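# Refit band over corner guard around carton

## Task

Loop the band around the carton again so it runs over the corner guard and sits square; when you finish, the corner guard must be seated where it belongs and the carton must rest flat.

## Robot and tools

ROBOT. Two arms, left_arm and right_arm, face each other across a table. Base poses in the scene frame: left_arm at (-0.021, +0.474, +0.141) m, quat_wxyz (+0.710, 0, 0, -0.704); right_arm at (+0.133, -0.460, +0.050) m, quat_wxyz (+0.707, 0, 0, +0.707). Scene frame: origin at the table's centre, table surface at z = +0.020 m, +z up, left_arm on the +y side. Arm names do not match image left and right. Each gripper's fingers point along its own +x and close along its y. The reported end_effector_position is the midpoint between the fingers, 3 to 4 cm back from the tips; only the final 1.5 cm of each inner finger face is flat.

FRAMES. Hand positions, orientations, velocities, targets and wrist-camera poses are given in that arm's own base frame. Offsets also use that arm's base axes, and rotations pivot about the Hand target's position. Fixed cameras and the table use the scene frame. Printed poses can be off by a few centimetres, more at long reach.

execute_actions(actions, cameras). actions is a list of actions; each action is a table of up to 15 rows, one row per 1/30 s step, and a short table repeats its last row to fill 15 steps (one action = 0.5 s). Every row holds 14 numbers in [-1, 1] covering both arms even if one is idle: left dx, dy, dz, rx, ry, rz, opening, then right dx, dy, dz, rx, ry, rz, opening. The six pose numbers are an offset from that arm's Hand target as it was when the action began; every row counts from that same start, not from the row before, but the next action starts from the new Hand target, so repeating an offset keeps moving. Scale: 1.0 = 0.6 m of travel or 180 degrees; rx, ry, rz form one rotation vector; a translation longer than 1.0 may be shortened along its direction. Six zeros re-request the current Hand target. opening is absolute, not an offset: +1 fully open (0.080 m), -1 fully closed; empty fingers touch near -0.78. Closing from fully open needs at least about 0.6 s. cameras: list of names (cam_high, cam_left_wrist, cam_right_wrist) or ["all"]; images come with an empty actions list or when requested.

move(target, speed, blend, opening_speed, grip_force, blocking, cameras). target is one 14-number row (same layout, scale and base-frame offsets as above) or a list of up to 15 such rows; every row in a list counts from the Hand targets at the move's start, not from the previous row. Paths are straight and all end together, lasting 0.5 s to 10 s; they do not avoid obstacles or the other arm. speed: m/s, 0.002 to 4.3, default 0.25 (rotation up to twice that in rad/s), one value or one per target. blend: corner rounding in m for a list, 0 = stop at each. opening_speed: per second on the -1 to +1 scale, at least 0.2. grip_force: newtons per finger pad, 8 to 34, one value or one per arm, persists until changed. blocking=false returns after about 0.5 s while the move continues. The result adds a move: line with an ending such as done (rested within 8 mm and 2 degrees), off_target, moving, held, blocked or fault, plus limits=paced (pose clipped) or limits=held (steps withheld).

wait(seconds 0 to 10) lets time pass holding last commands. stop() brakes a running move. zoom_image(camera, region [x0, y0, x1, y1] in pixels, at most 504 by 504) enlarges part of the latest image; images are 896x504. finished_scene(scene) ends the current scene, given its number; it cannot be undone, so call it only once the band and guard are right and stable with the robot released.

CONTROL BEHAVIOUR. Each step the commanded orientation is limited to 32 degrees from the measured one. Grippers often stop short of or below the Hand target, or tilt, because of friction and weight; check the result and send the remaining gap as an offset. Tiny moves may not happen or may go sideways. Avoid paths near an arm's own base (its shoulder posture may flip) and far targets in a single step (OVER-SPEED FAULT). To stop pressing into something, command a target back past the gripper.

READING RESULTS. Hand target is your last clipped command; Tool commands lists current commands. grip_measured uses the opening scale, can err by about 2 mm, and reads narrower under a squeeze; to hold a part, command roughly 0.08 below the reading at first contact. grip_effort_n is motor effort (negative closing), not pad force. Joint positions end with the opening in metres. Joint torques and External joint torques follow joint order (waist, shoulder, elbow, wrist pitch, wrist yaw, wrist roll); an outside push toward larger joint values lowers the external reading. Wrist depth gives 7 by 7 median distances per wrist camera, rows top-left first, separated by " / ", "-" meaning no value. Action calls also list some step positions. Joint ranges (rad): waist -3.054 to 3.054, shoulder 0.000 to 3.142, elbow 0.000 to 2.356, wrist pitch -1.571 to 1.571, wrist yaw -1.571 to 1.571, wrist roll -3.142 to 3.142.

AVOID. Contact torque at a joint's limit (waist 17.6, shoulder 21.8, elbow 21.7, wrist pitch 5.74, wrist yaw 5.72, wrist roll 5.36 N m; held weight counts) freezes that arm for 10 s. Motors heat when holding loads, stretched out or pushing; MOTOR HOT appears at 50 °C, and at 95 °C an OVER-TEMPERATURE FAULT holds the arm, possibly cutting power. Never let the grippers, housings or wrist cameras touch each other, and never close on the other arm's fingers. Do not strain camera cables, slam, drop or release moving parts, push fixed or heavy things hard, or let anything leave the table. Loose items may occasionally get nudged by outside forces.

Each tool is called after "Request:" as name(argument=value, ...), one argument or row to a line, values as JSON.

## Session

Request:
execute_actions(
  actions=[],
)

Scene clock: 0.00 s.
left_arm: end_effector_position=(+0.1916, -0.0904, +0.1963) grip_measured=+1.000 grip_effort_n=n/a end_effector_quat_wxyz=(+0.682, +0.110, +0.369, -0.622) | right_arm: end_effector_position=(+0.1986, +0.1441, +0.1248) grip_measured=+1.000 grip_effort_n=n/a end_effector_quat_wxyz=(+0.905, -0.198, +0.342, +0.157)
Joint positions: left_arm=[0.126 1.352 1.101 -1.539 0.857 1.443 0.08] | right_arm=[0.931 0.917 0.545 -0.523 0.508 0.193 0.08]
Joint velocities: within noise
Joint torques (N m): no reading
External joint torques (N m): no reading
Motor temperatures (°C): left_arm=[24 25 28 30 28 28] | right_arm=[31 31 28 31 32 26]
Heat: left arm: hottest wrist pitch 30 °C (+0.0 °C/min); right arm: hottest wrist yaw 32 °C (+0.0 °C/min).
Wrist depth (mm): cam_left_wrist=[1496 1487 1432 - 1223 276 1146 / 399 1587 1678 - 1459 309 - / 376 406 1515 1702 - - 1545 / 352 382 426 478 1835 1727 1335 / 207 356 397 436 - - 1146 / 197 - 368 401 - - - / - - 338 369 387 - -] | cam_right_wrist=[249 266 287 313 344 340 405 / 234 248 271 290 315 321 378 / 223 234 251 270 293 307 347 / 210 222 235 252 273 295 314 / 200 210 224 238 255 276 294 / 194 76 93 224 239 95 84 / - - 201 211 226 233 -]
Hand target: left_arm +0.1918, -0.0905, +0.1968; +0.682, +0.110, +0.368, -0.622 | right_arm +0.1989, +0.1443, +0.1256; +0.906, -0.197, +0.341, +0.157
Tool commands: left_gripper/opening=+1.0 right_gripper/opening=+1.0

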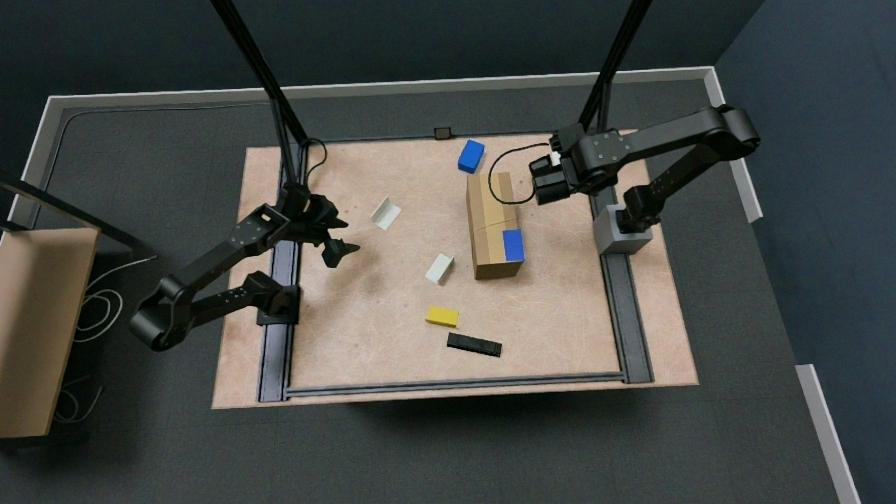

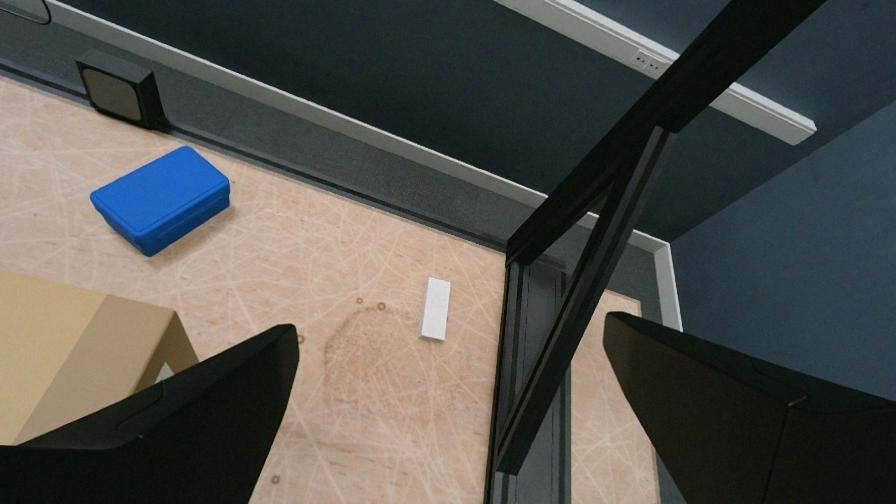

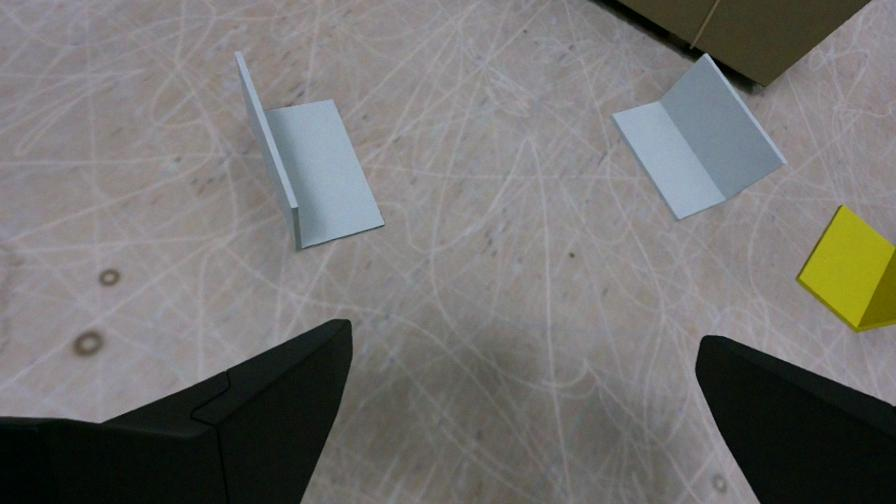

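Request:
zoom_image(
  camera="cam_high",
  region=[420, 140, 600, 290],
)

Request:
zoom_image(
  camera="cam_high",
  region=[340, 170, 560, 370],
)

Request:
zoom_image(
  camera="cam_right_wrist",
  region=[560, 0, 896, 230],
)

Request:
zoom_image(
  camera="cam_left_wrist",
  region=[0, 230, 300, 504],
)

Scaled by 2.800 from the camera's 896x504 image, which has a finer 1280x720 frame.

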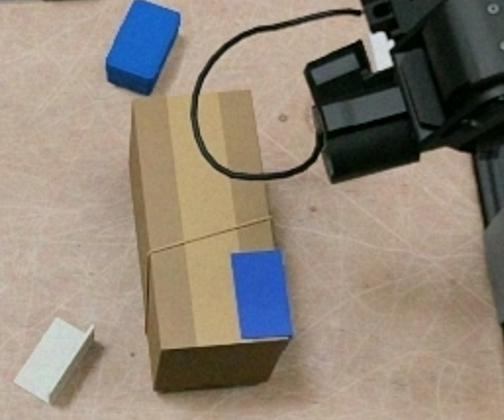

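Scaled by 2.291 from the camera's 896x504 image, which has a finer 1280x720 frame.

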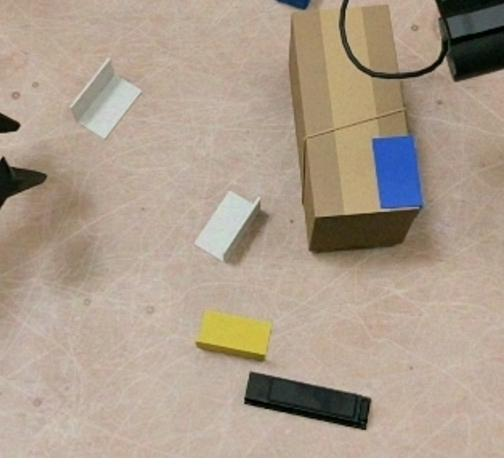

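Scaled by 1.500 from the camera's 896x504 image, which has a finer 1280x720 frame.

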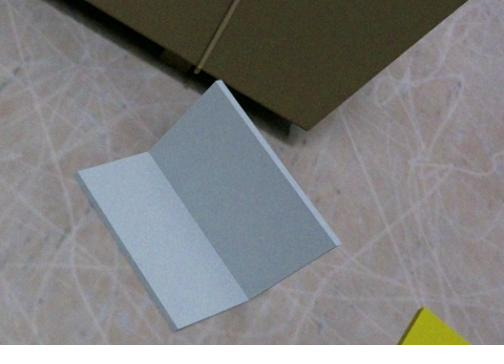

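Scaled by 1.680 from the camera's 896x504 image, which has a finer 1280x720 frame.

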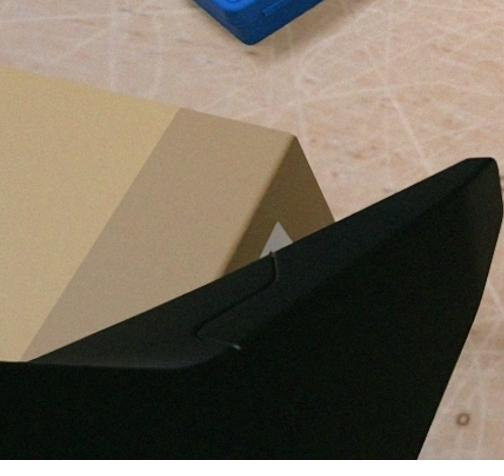

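Request:
move(
  target=[-0.03,0.233,-0.03,0.094,-0.055,0.4255,1,0,-0.067,0.1,0.097,-0.062,-0.131,1],
  cameras=["all"],
)

Scene clock: 19.50 s.
left_arm: end_effector_position=(+0.1743, +0.0488, +0.1813) grip_measured=+1.000 grip_effort_n=2.6 end_effector_quat_wxyz=(+0.925, +0.001, +0.380, -0.003) | right_arm: end_effector_position=(+0.1986, +0.1035, +0.1794) grip_measured=+1.000 grip_effort_n=-2.1 end_effector_quat_wxyz=(+0.965, -0.009, +0.264, -0.002)
Joint positions: left_arm=[0.635 0.609 0.713 -0.993 0.44 0.482 0.08] | right_arm=[0.988 0.758 0.601 -0.671 0.808 0.646 0.08]
Joint torques (N m): left_arm=[-0.08 -0.89 5.06 1.47 -0.02 -0.07] | right_arm=[0.25 -2.2 8.91 1.25 0.46 0.2]
External joint torques (N m): left_arm=[-0.07 -0.82 -1.13 0.23 -0.24 -0.08] | right_arm=[0.25 -1.14 2.26 0 0.1 0.2]
Motor temperatures (°C): left_arm=[24 26 30 30 29 28] | right_arm=[31 31 33 33 32 26]
Heat: left arm: hottest elbow 30 °C (+6.2 °C/min); right arm: hottest elbow 33 °C (+15.4 °C/min).
Wrist depth (mm): cam_left_wrist=[- 550 557 569 583 587 1342 / - 499 507 514 513 527 - / - 448 446 291 293 301 1327 / - 412 416 279 290 331 441 / 375 390 391 385 384 402 406 / - - 362 365 366 - 386 / - - 339 341 342 - -] | cam_right_wrist=[- 539 368 366 539 582 1747 / 435 465 419 416 473 492 1524 / 396 402 408 413 421 419 418 / 353 355 359 363 368 356 377 / 315 324 327 324 329 339 336 / 292 76 94 292 296 95 84 / - - 262 268 271 268 -]
Hand target: left_arm +0.1738, +0.0492, +0.1787; +0.924, +0.000, +0.382, -0.001 | right_arm +0.1988, +0.1041, +0.1856; +0.966, +0.000, +0.257, -0.001
Off the commanded pose: left_arm 0.003 m, 0 deg | right_arm 0.006 m, 1 deg.
move: done

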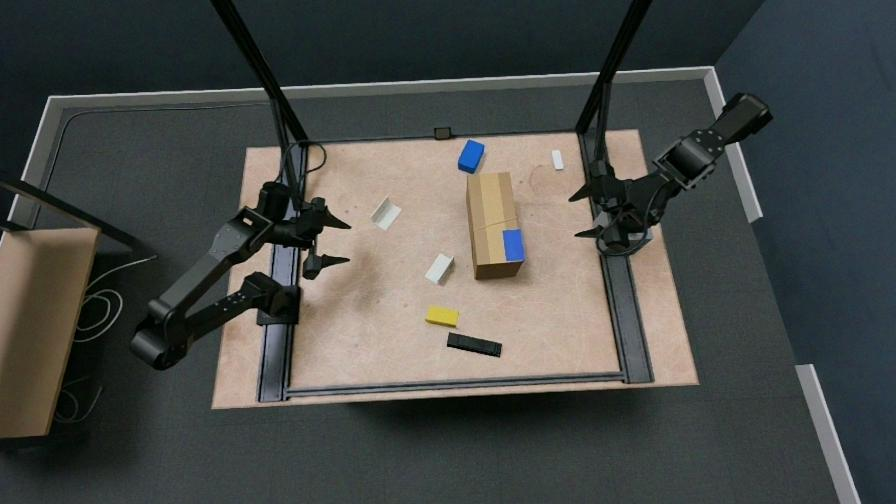

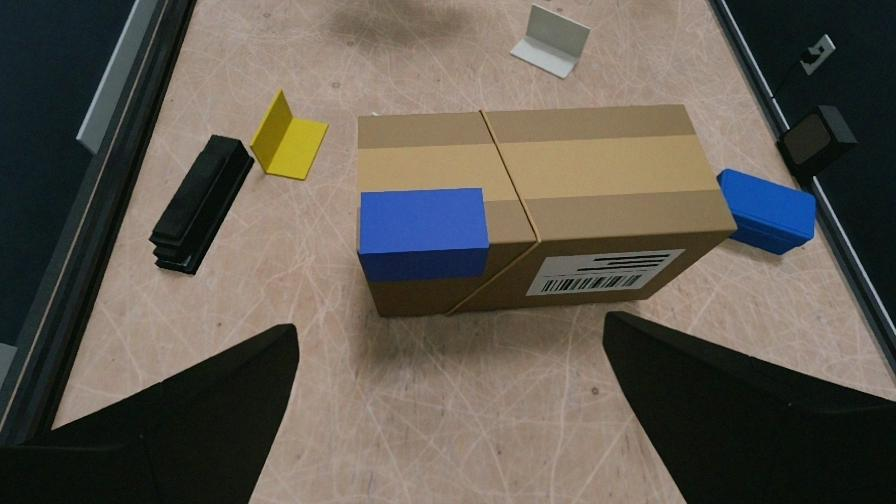

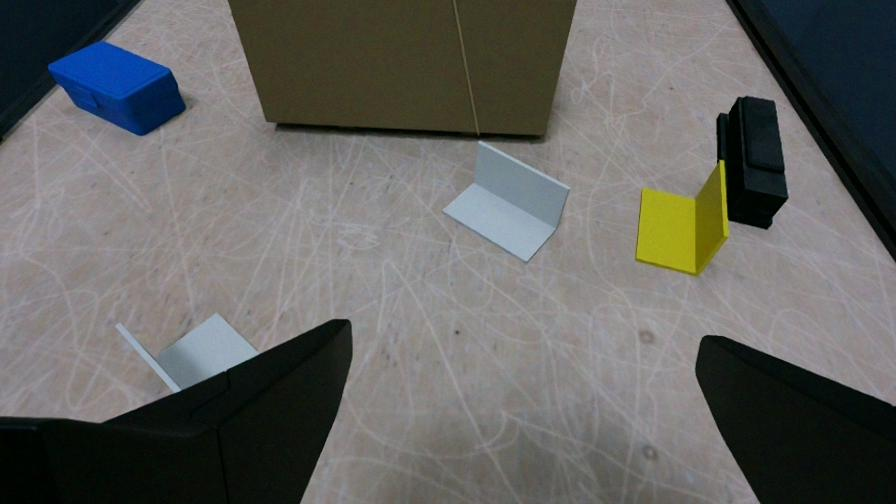

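Request:
move(
  target=[0.127,-0.09,-0.18,0,0,0,0,0,0,0.22,0,0.083,0,0],
  cameras=["all"],
)

Scene clock: 57.40 s.
left_arm: end_effector_position=(+0.2516, -0.0049, +0.0743) grip_measured=+0.004 grip_effort_n=-15.6 end_effector_quat_wxyz=(+0.926, -0.001, +0.378, -0.003) | right_arm: end_effector_position=(+0.1978, +0.1033, +0.3156) grip_measured=+0.002 grip_effort_n=-15.1 end_effector_quat_wxyz=(+0.925, -0.004, +0.381, +0.000)
Joint positions: left_arm=[-0.028 0.911 0.327 -0.19 -0.015 -0.019 0.035] | right_arm=[0.851 1.069 1.433 -1.351 0.565 0.67 0.035]
Joint torques (N m): left_arm=[-0.2 -1.66 5.15 1.63 -0.26 -0.02] | right_arm=[-0.27 -1.61 7.69 1.15 0.19 0.2]
External joint torques (N m): left_arm=[-0.23 0.22 -1.42 0.16 -0.24 -0.02] | right_arm=[-0.28 0.27 2.13 0 -0.12 0.2]
Motor temperatures (°C): left_arm=[24 25 30 33 28 27] | right_arm=[31 31 41 33 32 26]
Heat: left arm: hottest wrist pitch 33 °C (+3.1 °C/min); right arm: hottest elbow 41 °C (+13.6 °C/min).
Wrist depth (mm): cam_left_wrist=[391 399 409 411 414 425 1291 / 362 170 173 175 177 180 382 / 331 157 159 159 161 162 293 / 297 141 141 146 147 149 153 / 275 142 134 167 165 199 292 / 257 261 - 260 - 275 275 / - - - 244 - - -] | cam_right_wrist=[2060 586 412 408 568 587 1844 / 542 537 513 488 535 543 1925 / 500 500 500 500 507 504 1598 / 467 465 467 469 470 473 468 / 436 437 443 437 440 440 436 / 411 417 - 411 403 420 413 / - - - 390 385 - -]
Hand target: left_arm +0.2501, -0.0047, +0.0708; +0.924, +0.000, +0.381, -0.001 | right_arm +0.1989, +0.1040, +0.3177; +0.925, +0.000, +0.381, -0.001
Off the commanded pose: left_arm 0.004 m, 1 deg | right_arm 0.002 m, 1 deg.
move: done

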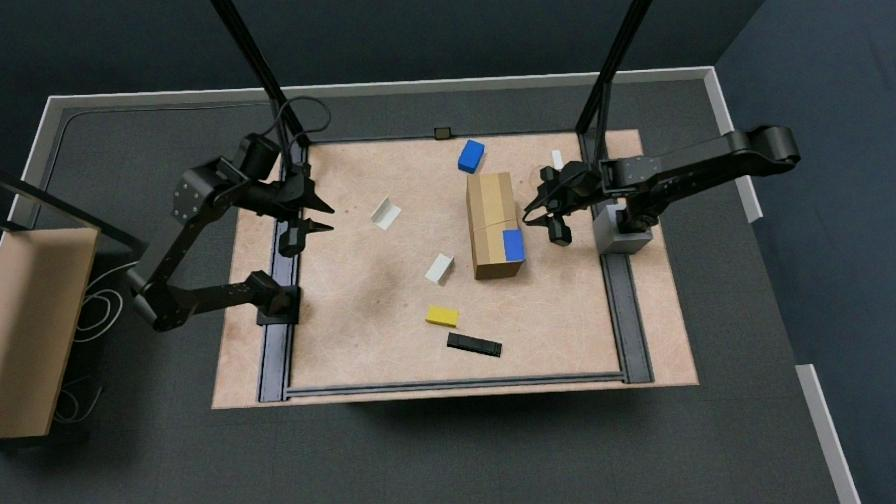

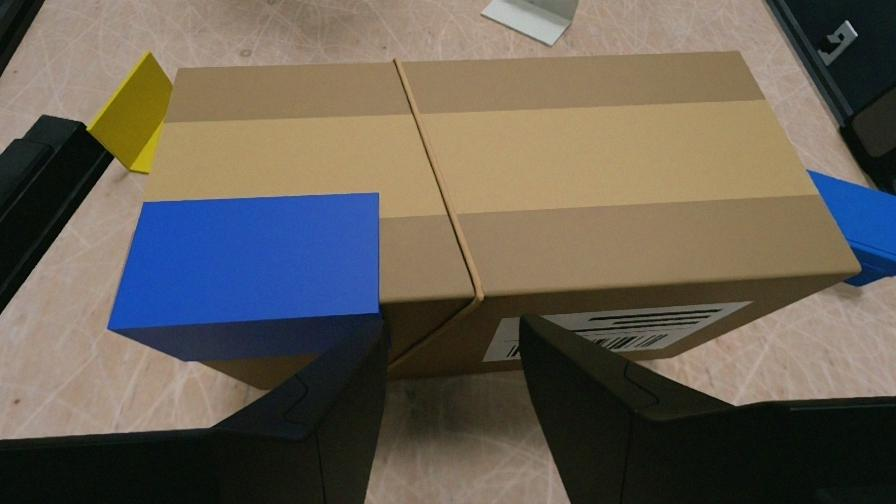

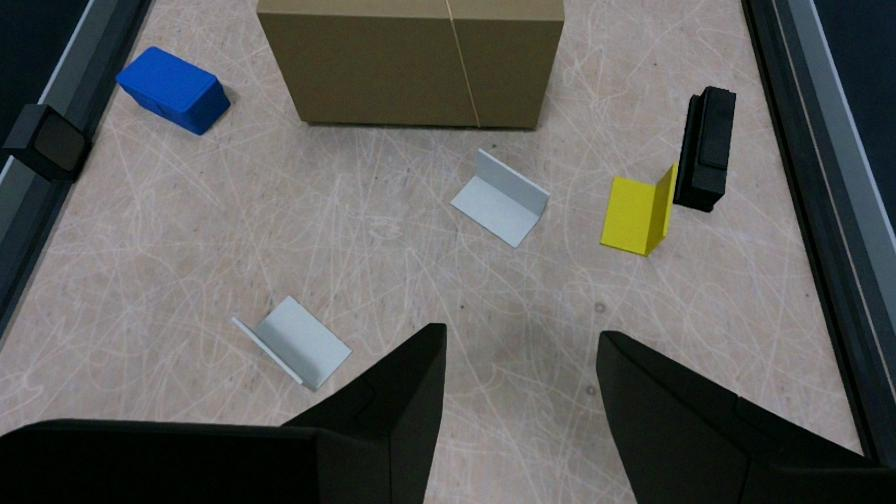

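Request:
move(
  target=[0.0223,-0.015,-0.0267,0,0,0,-0.4,0.433,0.032,-0.133,0,0,0,-0.4],
  cameras=["all"],
)

Scene clock: 66.37 s.
left_arm: end_effector_position=(+0.2654, -0.0140, +0.0583) grip_measured=-0.396 grip_effort_n=-15.1 end_effector_quat_wxyz=(+0.926, -0.001, +0.378, -0.003) | right_arm: end_effector_position=(+0.4552, +0.1226, +0.2400) grip_measured=-0.398 grip_effort_n=-15.1 end_effector_quat_wxyz=(+0.926, +0.002, +0.379, -0.002)
Joint positions: left_arm=[-0.083 1.052 0.308 -0.032 -0.054 -0.058 0.017] | right_arm=[0.34 1.769 1.656 -0.694 0.242 0.248 0.017]
Joint torques (N m): left_arm=[-0.19 -2.07 4.66 1.66 -0.29 -0.07] | right_arm=[-0.18 -7.35 9 1.39 0 -0.13]
External joint torques (N m): left_arm=[-0.2 0.35 -1.5 0.21 -0.26 -0.07] | right_arm=[-0.24 0.88 2.27 -0.01 -0.11 -0.13]
Heat: left arm: hottest wrist pitch 35 °C (+6.1 °C/min); right arm: hottest elbow 41 °C (+11.1 °C/min).
Wrist depth (mm): cam_left_wrist=[373 376 384 387 392 399 418 / 286 149 151 155 156 157 355 / 137 136 138 138 143 143 150 / 123 122 127 128 130 131 132 / - 113 116 122 127 144 267 / 238 177 - 232 - 256 259 / - - - 231 - - -] | cam_right_wrist=[459 456 461 452 461 453 444 / 432 243 242 240 235 419 417 / 403 226 225 224 222 390 389 / 331 214 212 210 208 362 366 / 318 341 279 250 247 344 344 / 332 332 334 319 86 325 320 / - - - - - - -]
Hand target: left_arm +0.2634, -0.0137, +0.0547; +0.924, +0.000, +0.382, -0.001 | right_arm +0.4586, +0.1234, +0.2378; +0.925, +0.000, +0.381, -0.001
Off the commanded pose: left_arm 0.004 m, 1 deg | right_arm 0.004 m, 0 deg.
move: done

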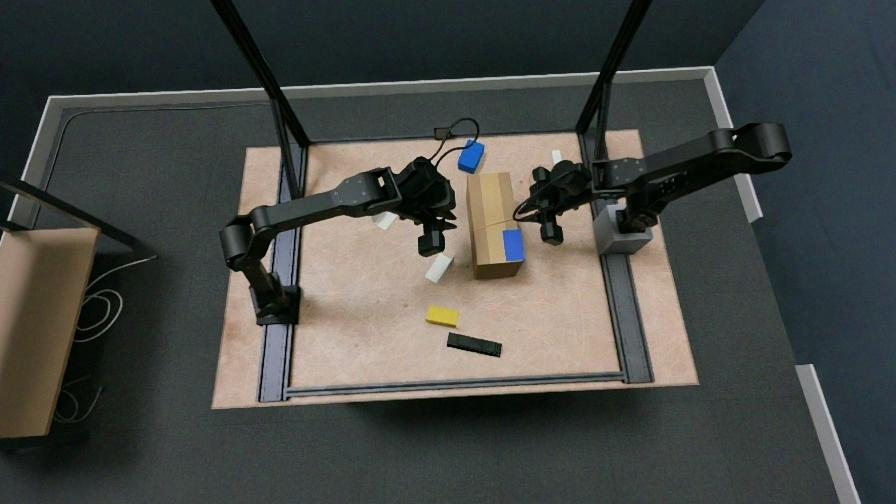

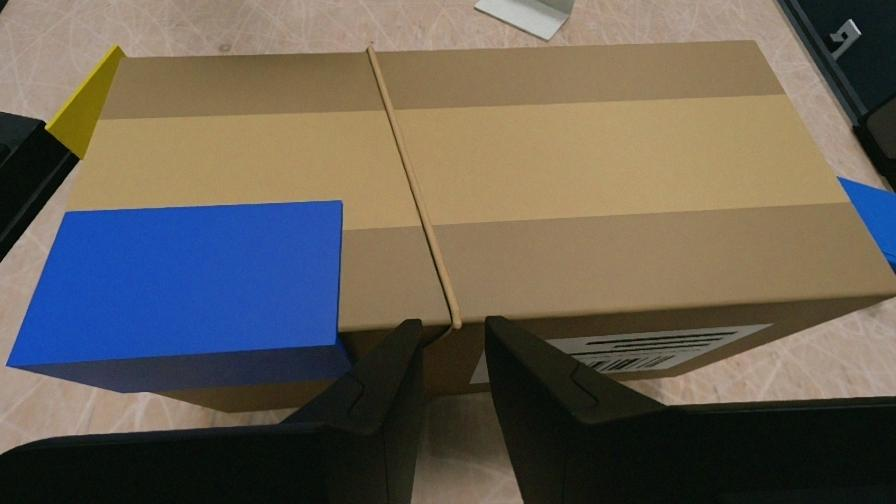

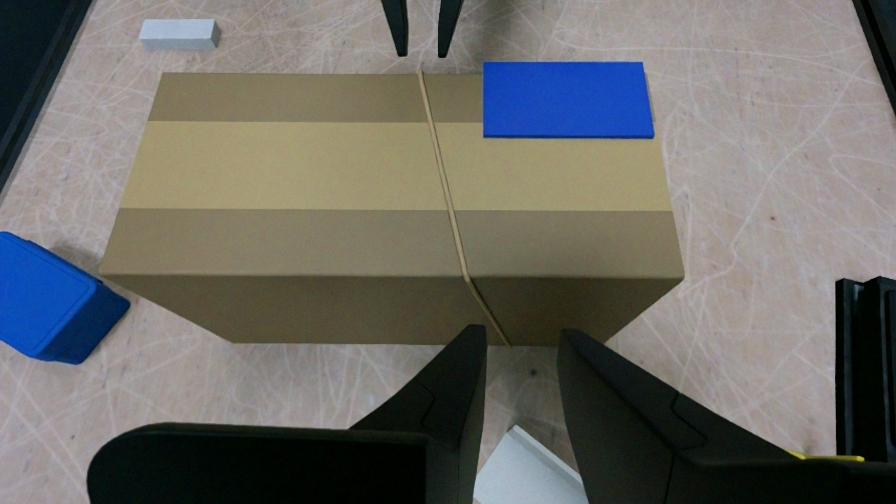

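Request:
move(
  target=[0.005,0,-0.01,0,0,0,-0.4,0.072,0.012,-0.133,0,0,0,-0.4],
  cameras=["all"],
  speed=0.1,
)

Request:
zoom_image(
  camera="cam_left_wrist",
  region=[330, 230, 580, 430],
)

Request:
zoom_image(
  camera="cam_right_wrist",
  region=[330, 130, 680, 430],
)

Scene clock: 74.57 s.
left_arm: end_effector_position=(+0.2685, -0.0142, +0.0524) grip_measured=-0.396 grip_effort_n=-15.6 end_effector_quat_wxyz=(+0.926, -0.001, +0.378, -0.003) | right_arm: end_effector_position=(+0.5011, +0.1314, +0.1679) grip_measured=-0.398 grip_effort_n=-15.1 end_effector_quat_wxyz=(+0.928, +0.004, +0.372, -0.001)
Joint positions: left_arm=[-0.083 1.094 0.298 0.02 -0.054 -0.058 0.017] | right_arm=[0.323 1.941 1.582 -0.43 0.23 0.234 0.017]
Joint torques (N m): left_arm=[-0.01 -1.99 4.7 1.64 -0.3 -0.01] | right_arm=[-0.26 -8.63 7 1.64 0 -0.14]
External joint torques (N m): left_arm=[-0.01 0.54 -1.26 0.21 -0.27 -0.01] | right_arm=[-0.32 0.88 0.25 0.23 -0.11 -0.14]
Heat: left arm: hottest wrist pitch 35 °C (+6.0 °C/min); right arm: hottest elbow 42 °C (+10.1 °C/min).
Wrist depth (mm): cam_left_wrist=[364 368 372 378 162 167 396 / 143 141 143 146 148 150 157 / 128 129 132 132 134 136 139 / 115 114 119 122 121 124 125 / 106 108 111 115 116 130 262 / 230 139 - 217 - 247 254 / - - - 226 - - -] | cam_right_wrist=[163 163 161 160 154 153 351 / 153 152 149 148 145 144 322 / 140 139 138 139 136 135 294 / 130 130 129 129 127 127 127 / 124 123 122 121 119 118 121 / 256 222 182 176 87 167 251 / - - - 240 - - 242]
Hand target: left_arm +0.2664, -0.0137, +0.0488; +0.924, +0.000, +0.382, -0.001 | right_arm +0.5018, +0.1305, +0.1580; +0.925, +0.000, +0.381, -0.001
Off the commanded pose: left_arm 0.004 m, 1 deg | right_arm 0.010 m, 1 deg.
move: off_target (right_arm)

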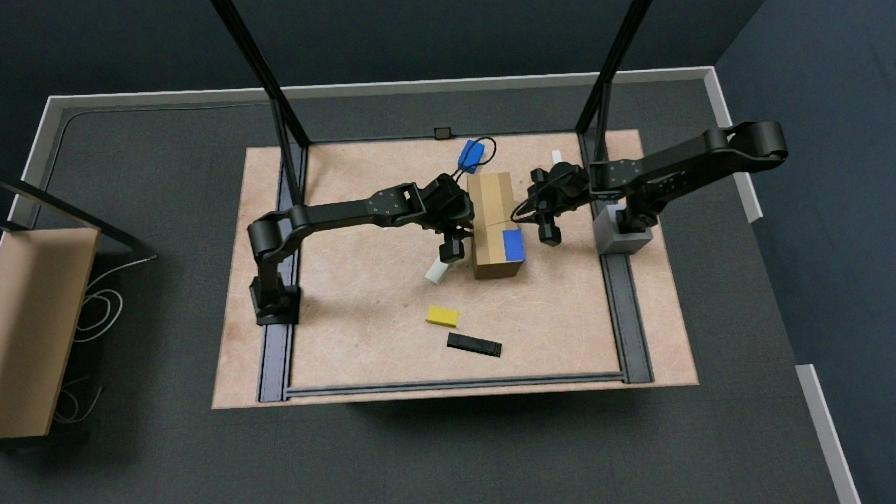

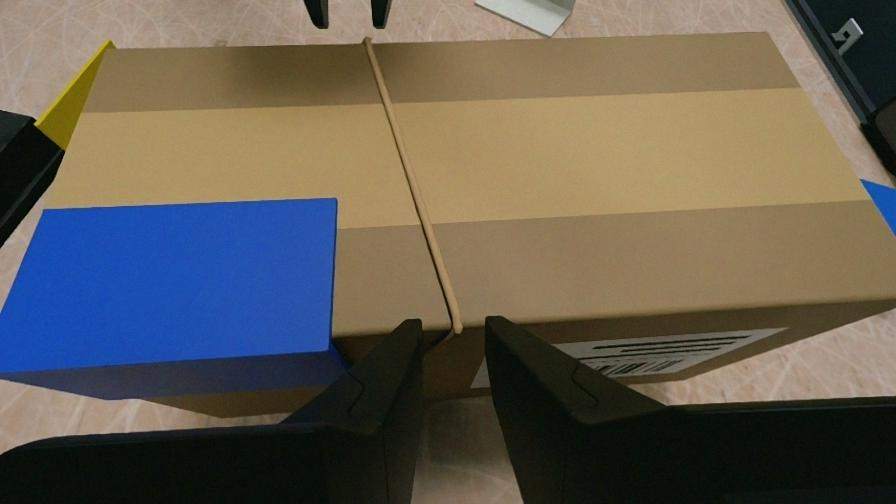

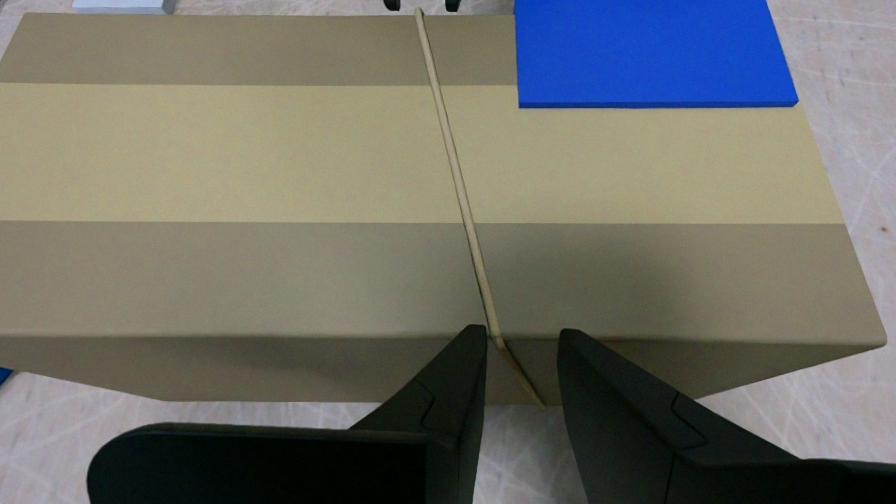

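Scaled by 2.016 from the camera's 896x504 image, which has a finer 1280x720 frame.

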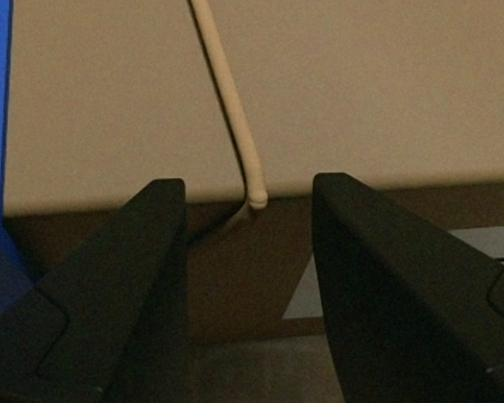

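Scaled by 1.440 from the camera's 896x504 image, which has a finer 1280x720 frame.

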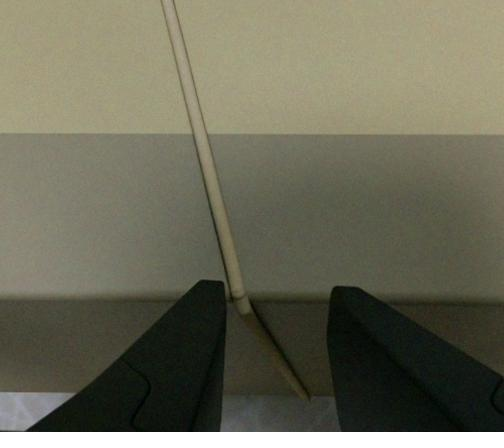

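Request:
move(
  target=[0.0067,0,-0.0067,0,0,0,-0.4,0.01,0.005,-0.017,0,0,0,-0.4],
  cameras=["all"],
  speed=0.05,
)

Request:
zoom_image(
  camera="cam_left_wrist",
  region=[330, 230, 580, 430],
)

Request:
zoom_image(
  camera="cam_right_wrist",
  region=[330, 130, 680, 430],
)

Scene clock: 80.60 s.
left_arm: end_effector_position=(+0.2703, -0.0144, +0.0497) grip_measured=-0.396 grip_effort_n=-15.6 end_effector_quat_wxyz=(+0.926, -0.001, +0.377, -0.003) | right_arm: end_effector_position=(+0.5049, +0.1326, +0.1625) grip_measured=-0.398 grip_effort_n=-14.2 end_effector_quat_wxyz=(+0.929, +0.004, +0.371, -0.001)
Joint positions: left_arm=[-0.083 1.116 0.294 0.048 -0.054 -0.058 0.017] | right_arm=[0.323 1.958 1.582 -0.411 0.23 0.234 0.017]
Joint torques (N m): left_arm=[-0.14 0.02 4.97 2.49 -0.24 0.06] | right_arm=[-0.04 -7.11 7.25 2.23 0.04 -0.07]
External joint torques (N m): left_arm=[-0.13 2.62 -0.93 1.06 -0.22 0.06] | right_arm=[-0.12 2.47 0.52 0.82 -0.06 -0.07]
Heat: left arm: hottest wrist pitch 35 °C (+5.0 °C/min); right arm: hottest elbow 41 °C (+7.0 °C/min).
Wrist depth (mm): cam_left_wrist=[369 369 156 378 382 386 412 / 140 140 140 144 146 148 339 / 127 128 130 130 135 134 138 / - 118 119 120 121 123 123 / 105 - 110 111 114 120 149 / 230 126 - 195 - 220 252 / - - - 224 - - -] | cam_right_wrist=[158 157 156 154 150 148 345 / 148 147 144 143 141 139 315 / 135 134 134 134 133 129 134 / 126 125 124 125 123 123 121 / 119 119 118 117 115 114 114 / 250 192 158 98 87 144 244 / - - - 236 - - 239]
Hand target: left_arm +0.2703, -0.0137, +0.0446; +0.924, +0.000, +0.382, -0.001 | right_arm +0.5078, +0.1335, +0.1478; +0.925, +0.000, +0.381, -0.001
Off the commanded pose: left_arm 0.005 m, 1 deg | right_arm 0.015 m, 1 deg.
move: off_target (right_arm)

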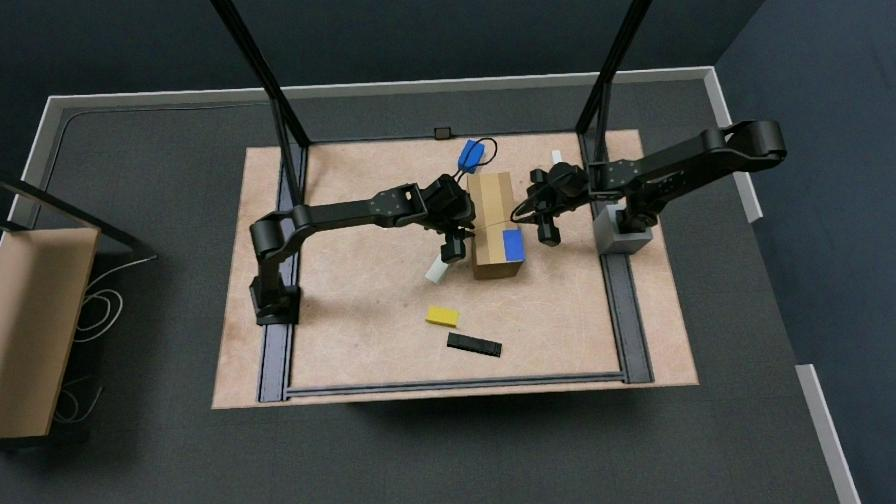

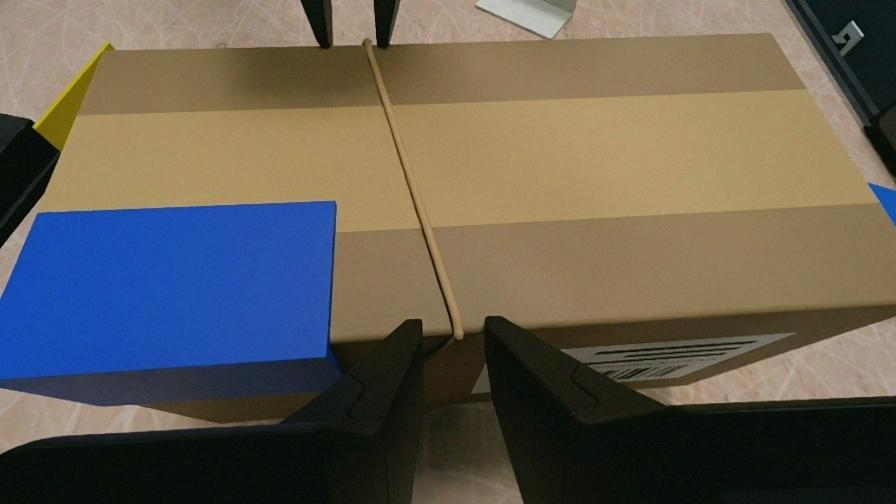

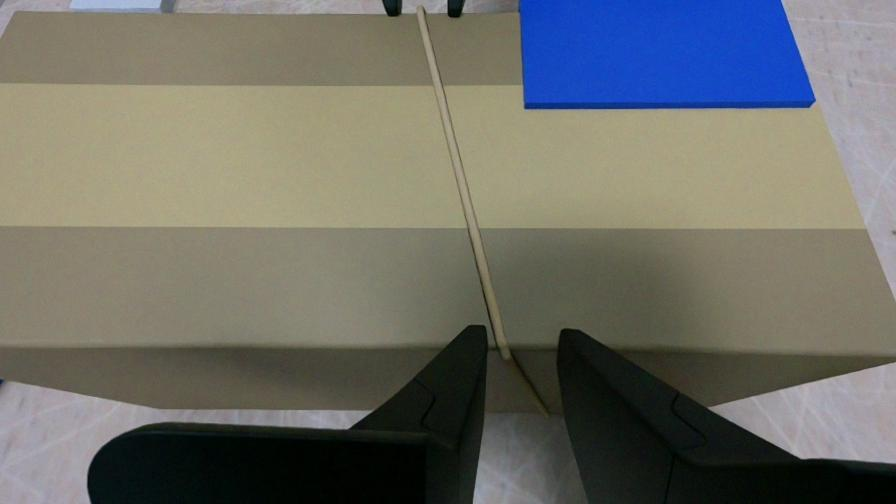

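Scaled by 2.016 from the camera's 896x504 image, which has a finer 1280x720 frame.

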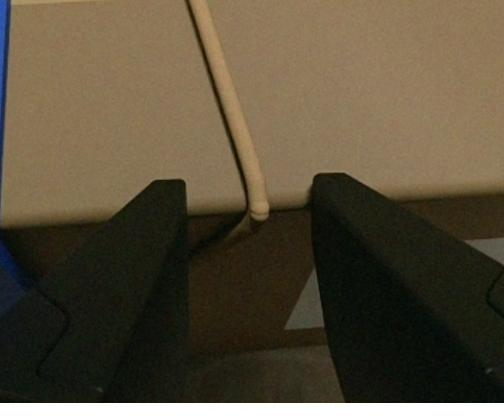

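Scaled by 1.440 from the camera's 896x504 image, which has a finer 1280x720 frame.

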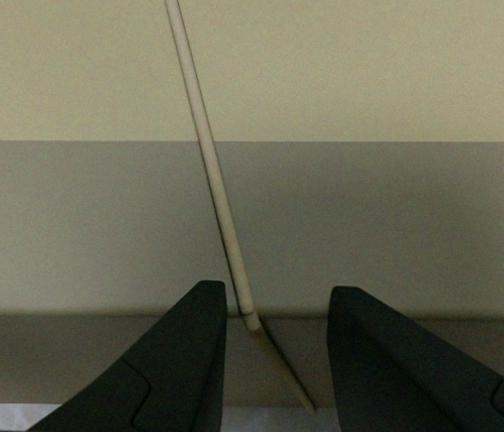

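Request:
move(
  target=[0,0,0,0,0,0,-1,0,0,0,0,0,0,-1],
  cameras=["all"],
  opening_speed=0.6,
)

Request:
zoom_image(
  camera="cam_left_wrist",
  region=[330, 230, 580, 430],
)

Request:
zoom_image(
  camera="cam_right_wrist",
  region=[330, 130, 680, 430],
)

Scene clock: 85.33 s.
left_arm: end_effector_position=(+0.2708, -0.0131, +0.0502) grip_measured=-0.757 grip_effort_n=-83.5 end_effector_quat_wxyz=(+0.927, +0.001, +0.375, +0.001) | right_arm: end_effector_position=(+0.5052, +0.1357, +0.1628) grip_measured=-0.771 grip_effort_n=-37.0 end_effector_quat_wxyz=(+0.929, +0.005, +0.369, +0.003)
Joint positions: left_arm=[-0.083 1.116 0.294 0.051 -0.062 -0.058 0.001] | right_arm=[0.327 1.959 1.582 -0.404 0.227 0.234 0]
Joint torques (N m): left_arm=[-0.09 0.13 5.23 2.3 0.09 0.02] | right_arm=[-0.46 -7.23 7.29 1.77 0.13 -0.07]
External joint torques (N m): left_arm=[-0.08 2.71 -0.62 0.89 0.11 0.02] | right_arm=[-0.48 2.41 0.54 0.35 0.03 -0.08]
Heat: left arm: hottest wrist pitch 36 °C (+5.1 °C/min); right arm: hottest elbow 41 °C (+6.1 °C/min).
Wrist depth (mm): cam_left_wrist=[370 371 368 380 384 393 390 / 273 142 144 146 148 149 158 / 129 130 133 132 136 135 139 / 115 - 119 121 120 124 124 / 106 - 111 112 115 117 138 / 231 129 - - 184 246 252 / - - - - - - -] | cam_right_wrist=[161 159 158 157 152 149 343 / 150 148 146 144 141 139 312 / 137 136 135 136 134 130 132 / 127 127 125 126 124 124 122 / 121 120 117 117 114 115 113 / 252 191 186 - 81 159 242 / - - - - - - 239]
Hand target: left_arm +0.2704, -0.0137, +0.0446; +0.924, +0.000, +0.382, -0.001 | right_arm +0.5078, +0.1334, +0.1477; +0.925, +0.000, +0.381, -0.001
Off the commanded pose: left_arm 0.006 m, 1 deg | right_arm 0.015 m, 2 deg.
move: off_target (right_arm)

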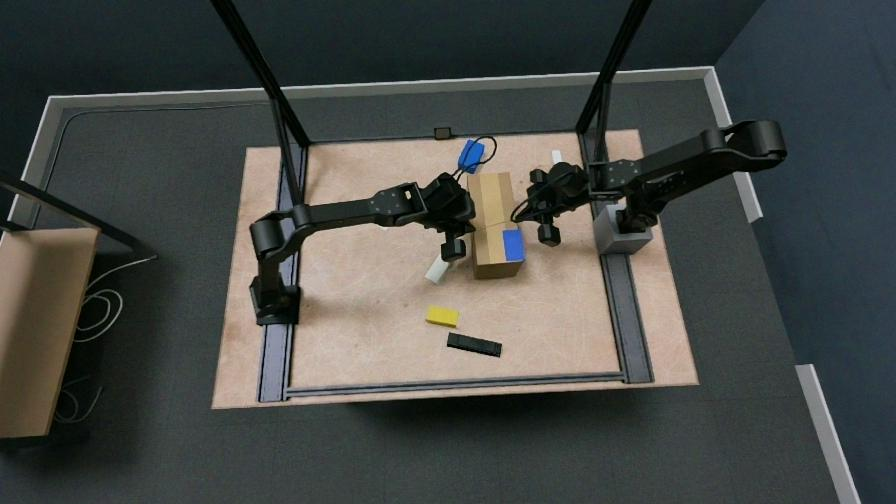

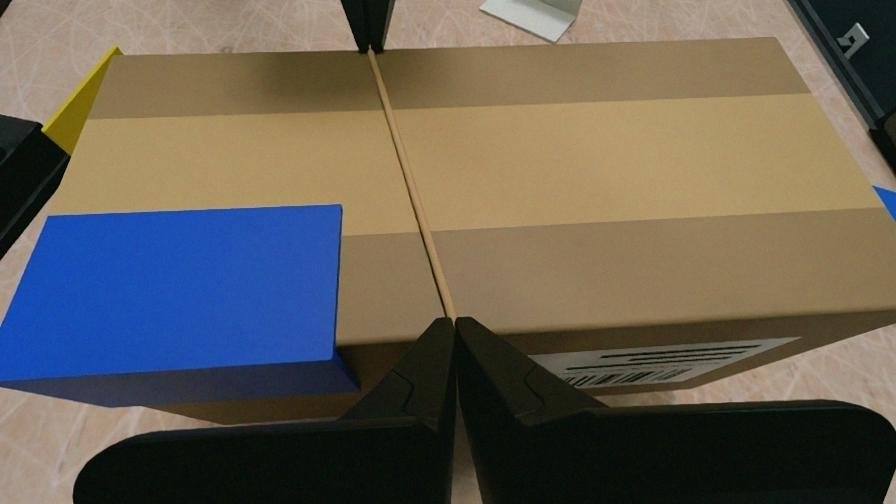

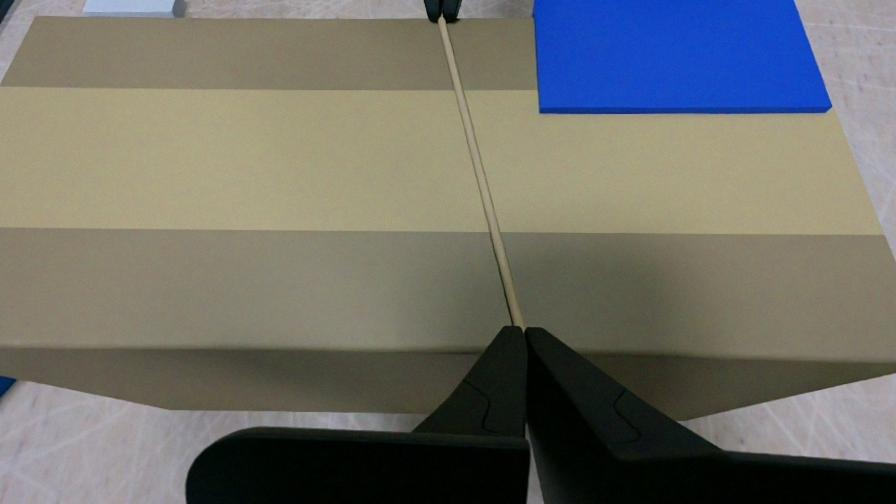

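Scaled by 2.016 from the camera's 896x504 image, which has a finer 1280x720 frame.

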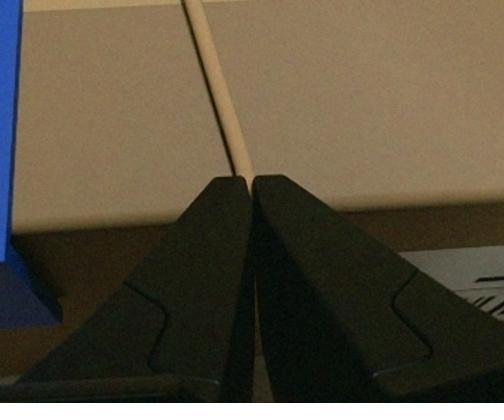

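Scaled by 1.440 from the camera's 896x504 image, which has a finer 1280x720 frame.

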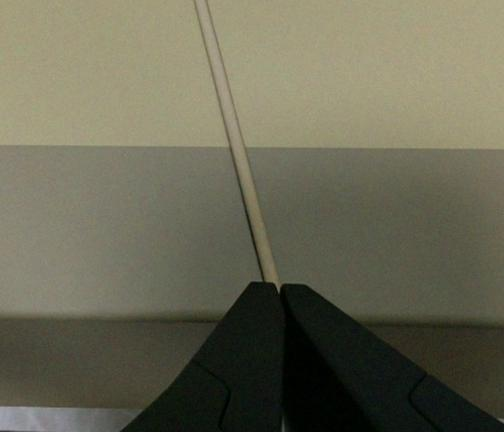

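Request:
move(
  target=[-0.0167,0,0.025,0,0,0,-1,-0.017,0,0.042,0,0,0,-1],
  cameras=["all"],
  speed=0.05,
)

Request:
zoom_image(
  camera="cam_left_wrist",
  region=[330, 230, 580, 430],
)

Request:
zoom_image(
  camera="cam_right_wrist",
  region=[330, 130, 680, 430],
)

Scene clock: 90.37 s.
left_arm: end_effector_position=(+0.2575, -0.0120, +0.0539) grip_measured=-0.757 grip_effort_n=-83.5 end_effector_quat_wxyz=(+0.921, +0.001, +0.389, +0.002) | right_arm: end_effector_position=(+0.4990, +0.1332, +0.1618) grip_measured=-0.772 grip_effort_n=-34.7 end_effector_quat_wxyz=(+0.921, -0.003, +0.389, -0.001)
Joint positions: left_arm=[-0.083 1.028 0.296 -0.069 -0.062 -0.059 0.001] | right_arm=[0.327 1.958 1.605 -0.474 0.23 0.234 0]
Joint torques (N m): left_arm=[-0.66 -3.57 7.03 1.21 -0.04 0] | right_arm=[0.19 -12.83 8.32 0.9 0.21 0.14]
External joint torques (N m): left_arm=[-0.68 -1.32 0.89 -0.2 0 0] | right_arm=[0.2 -3.22 1.61 -0.47 0.09 0.14]
Motor temperatures (°C): left_arm=[24 25 31 37 28 27] | right_arm=[30 36 41 37 31 26]
Heat: left arm: hottest wrist pitch 37 °C (+6.1 °C/min); right arm: hottest elbow 41 °C (+4.0 °C/min).
Wrist depth (mm): cam_left_wrist=[362 156 158 160 160 162 373 / 273 142 143 145 146 147 150 / 126 132 129 132 135 134 137 / 116 115 119 122 122 125 127 / 124 116 125 123 164 183 263 / 239 240 - - 249 251 252 / - - - - - - -] | cam_right_wrist=[147 147 147 144 142 141 327 / 137 139 137 136 137 135 305 / 129 128 128 127 127 126 128 / 121 120 120 120 119 120 118 / 142 124 122 118 115 115 115 / 250 247 243 - 81 244 247 / - - - - - - 238]
Hand target: left_arm +0.2604, -0.0138, +0.0597; +0.924, +0.000, +0.382, -0.001 | right_arm +0.4977, +0.1334, +0.1730; +0.925, +0.000, +0.381, -0.001
Off the commanded pose: left_arm 0.007 m, 1 deg | right_arm 0.011 m, 1 deg.
move: off_target (right_arm)

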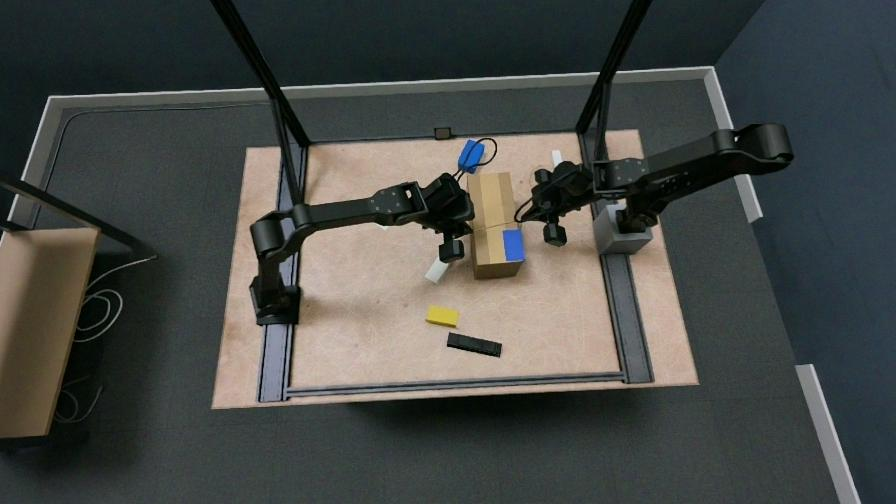

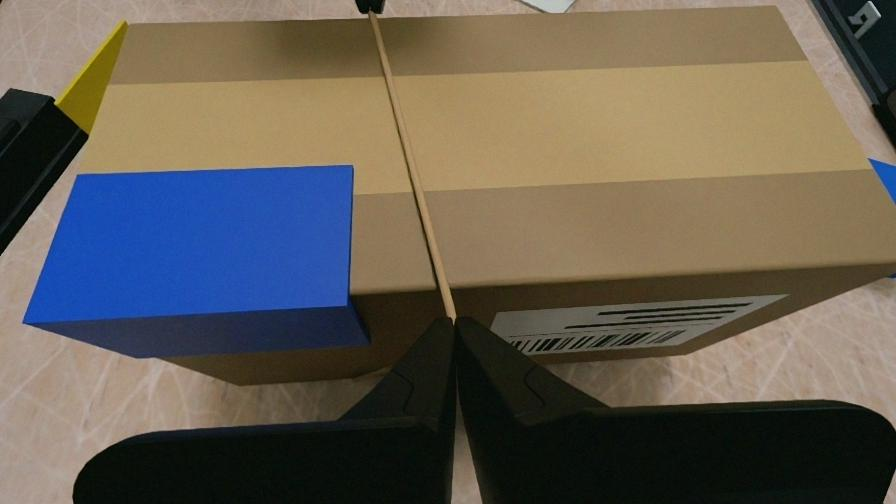

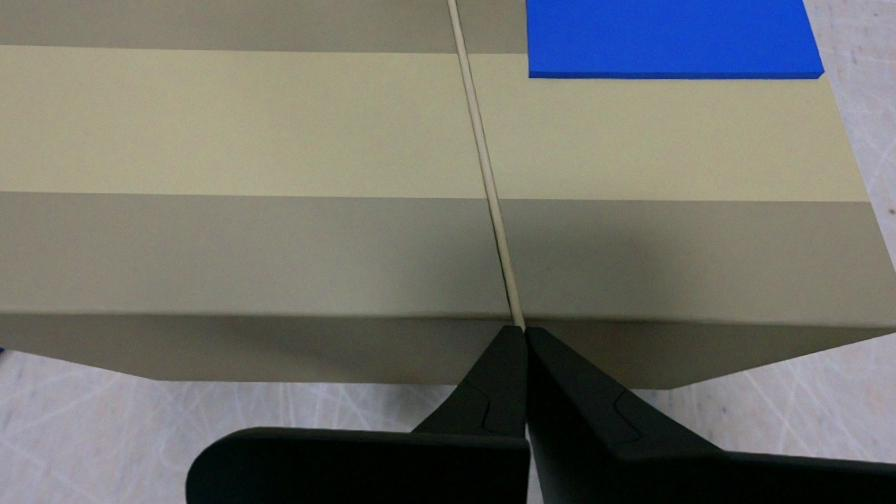

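Scaled by 2.016 from the camera's 896x504 image, which has a finer 1280x720 frame.

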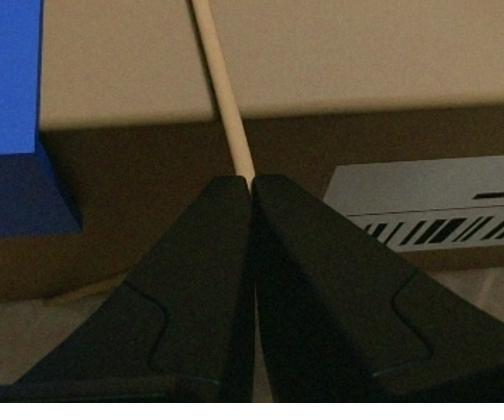

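Scaled by 1.440 from the camera's 896x504 image, which has a finer 1280x720 frame.

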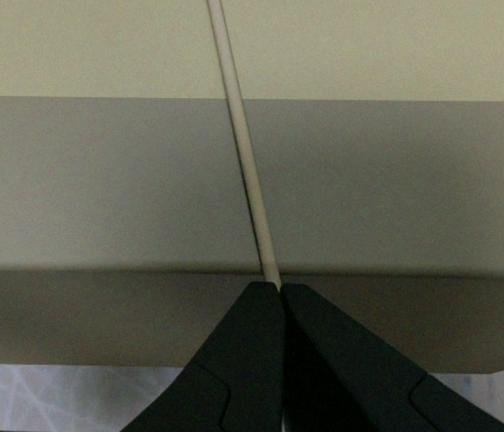

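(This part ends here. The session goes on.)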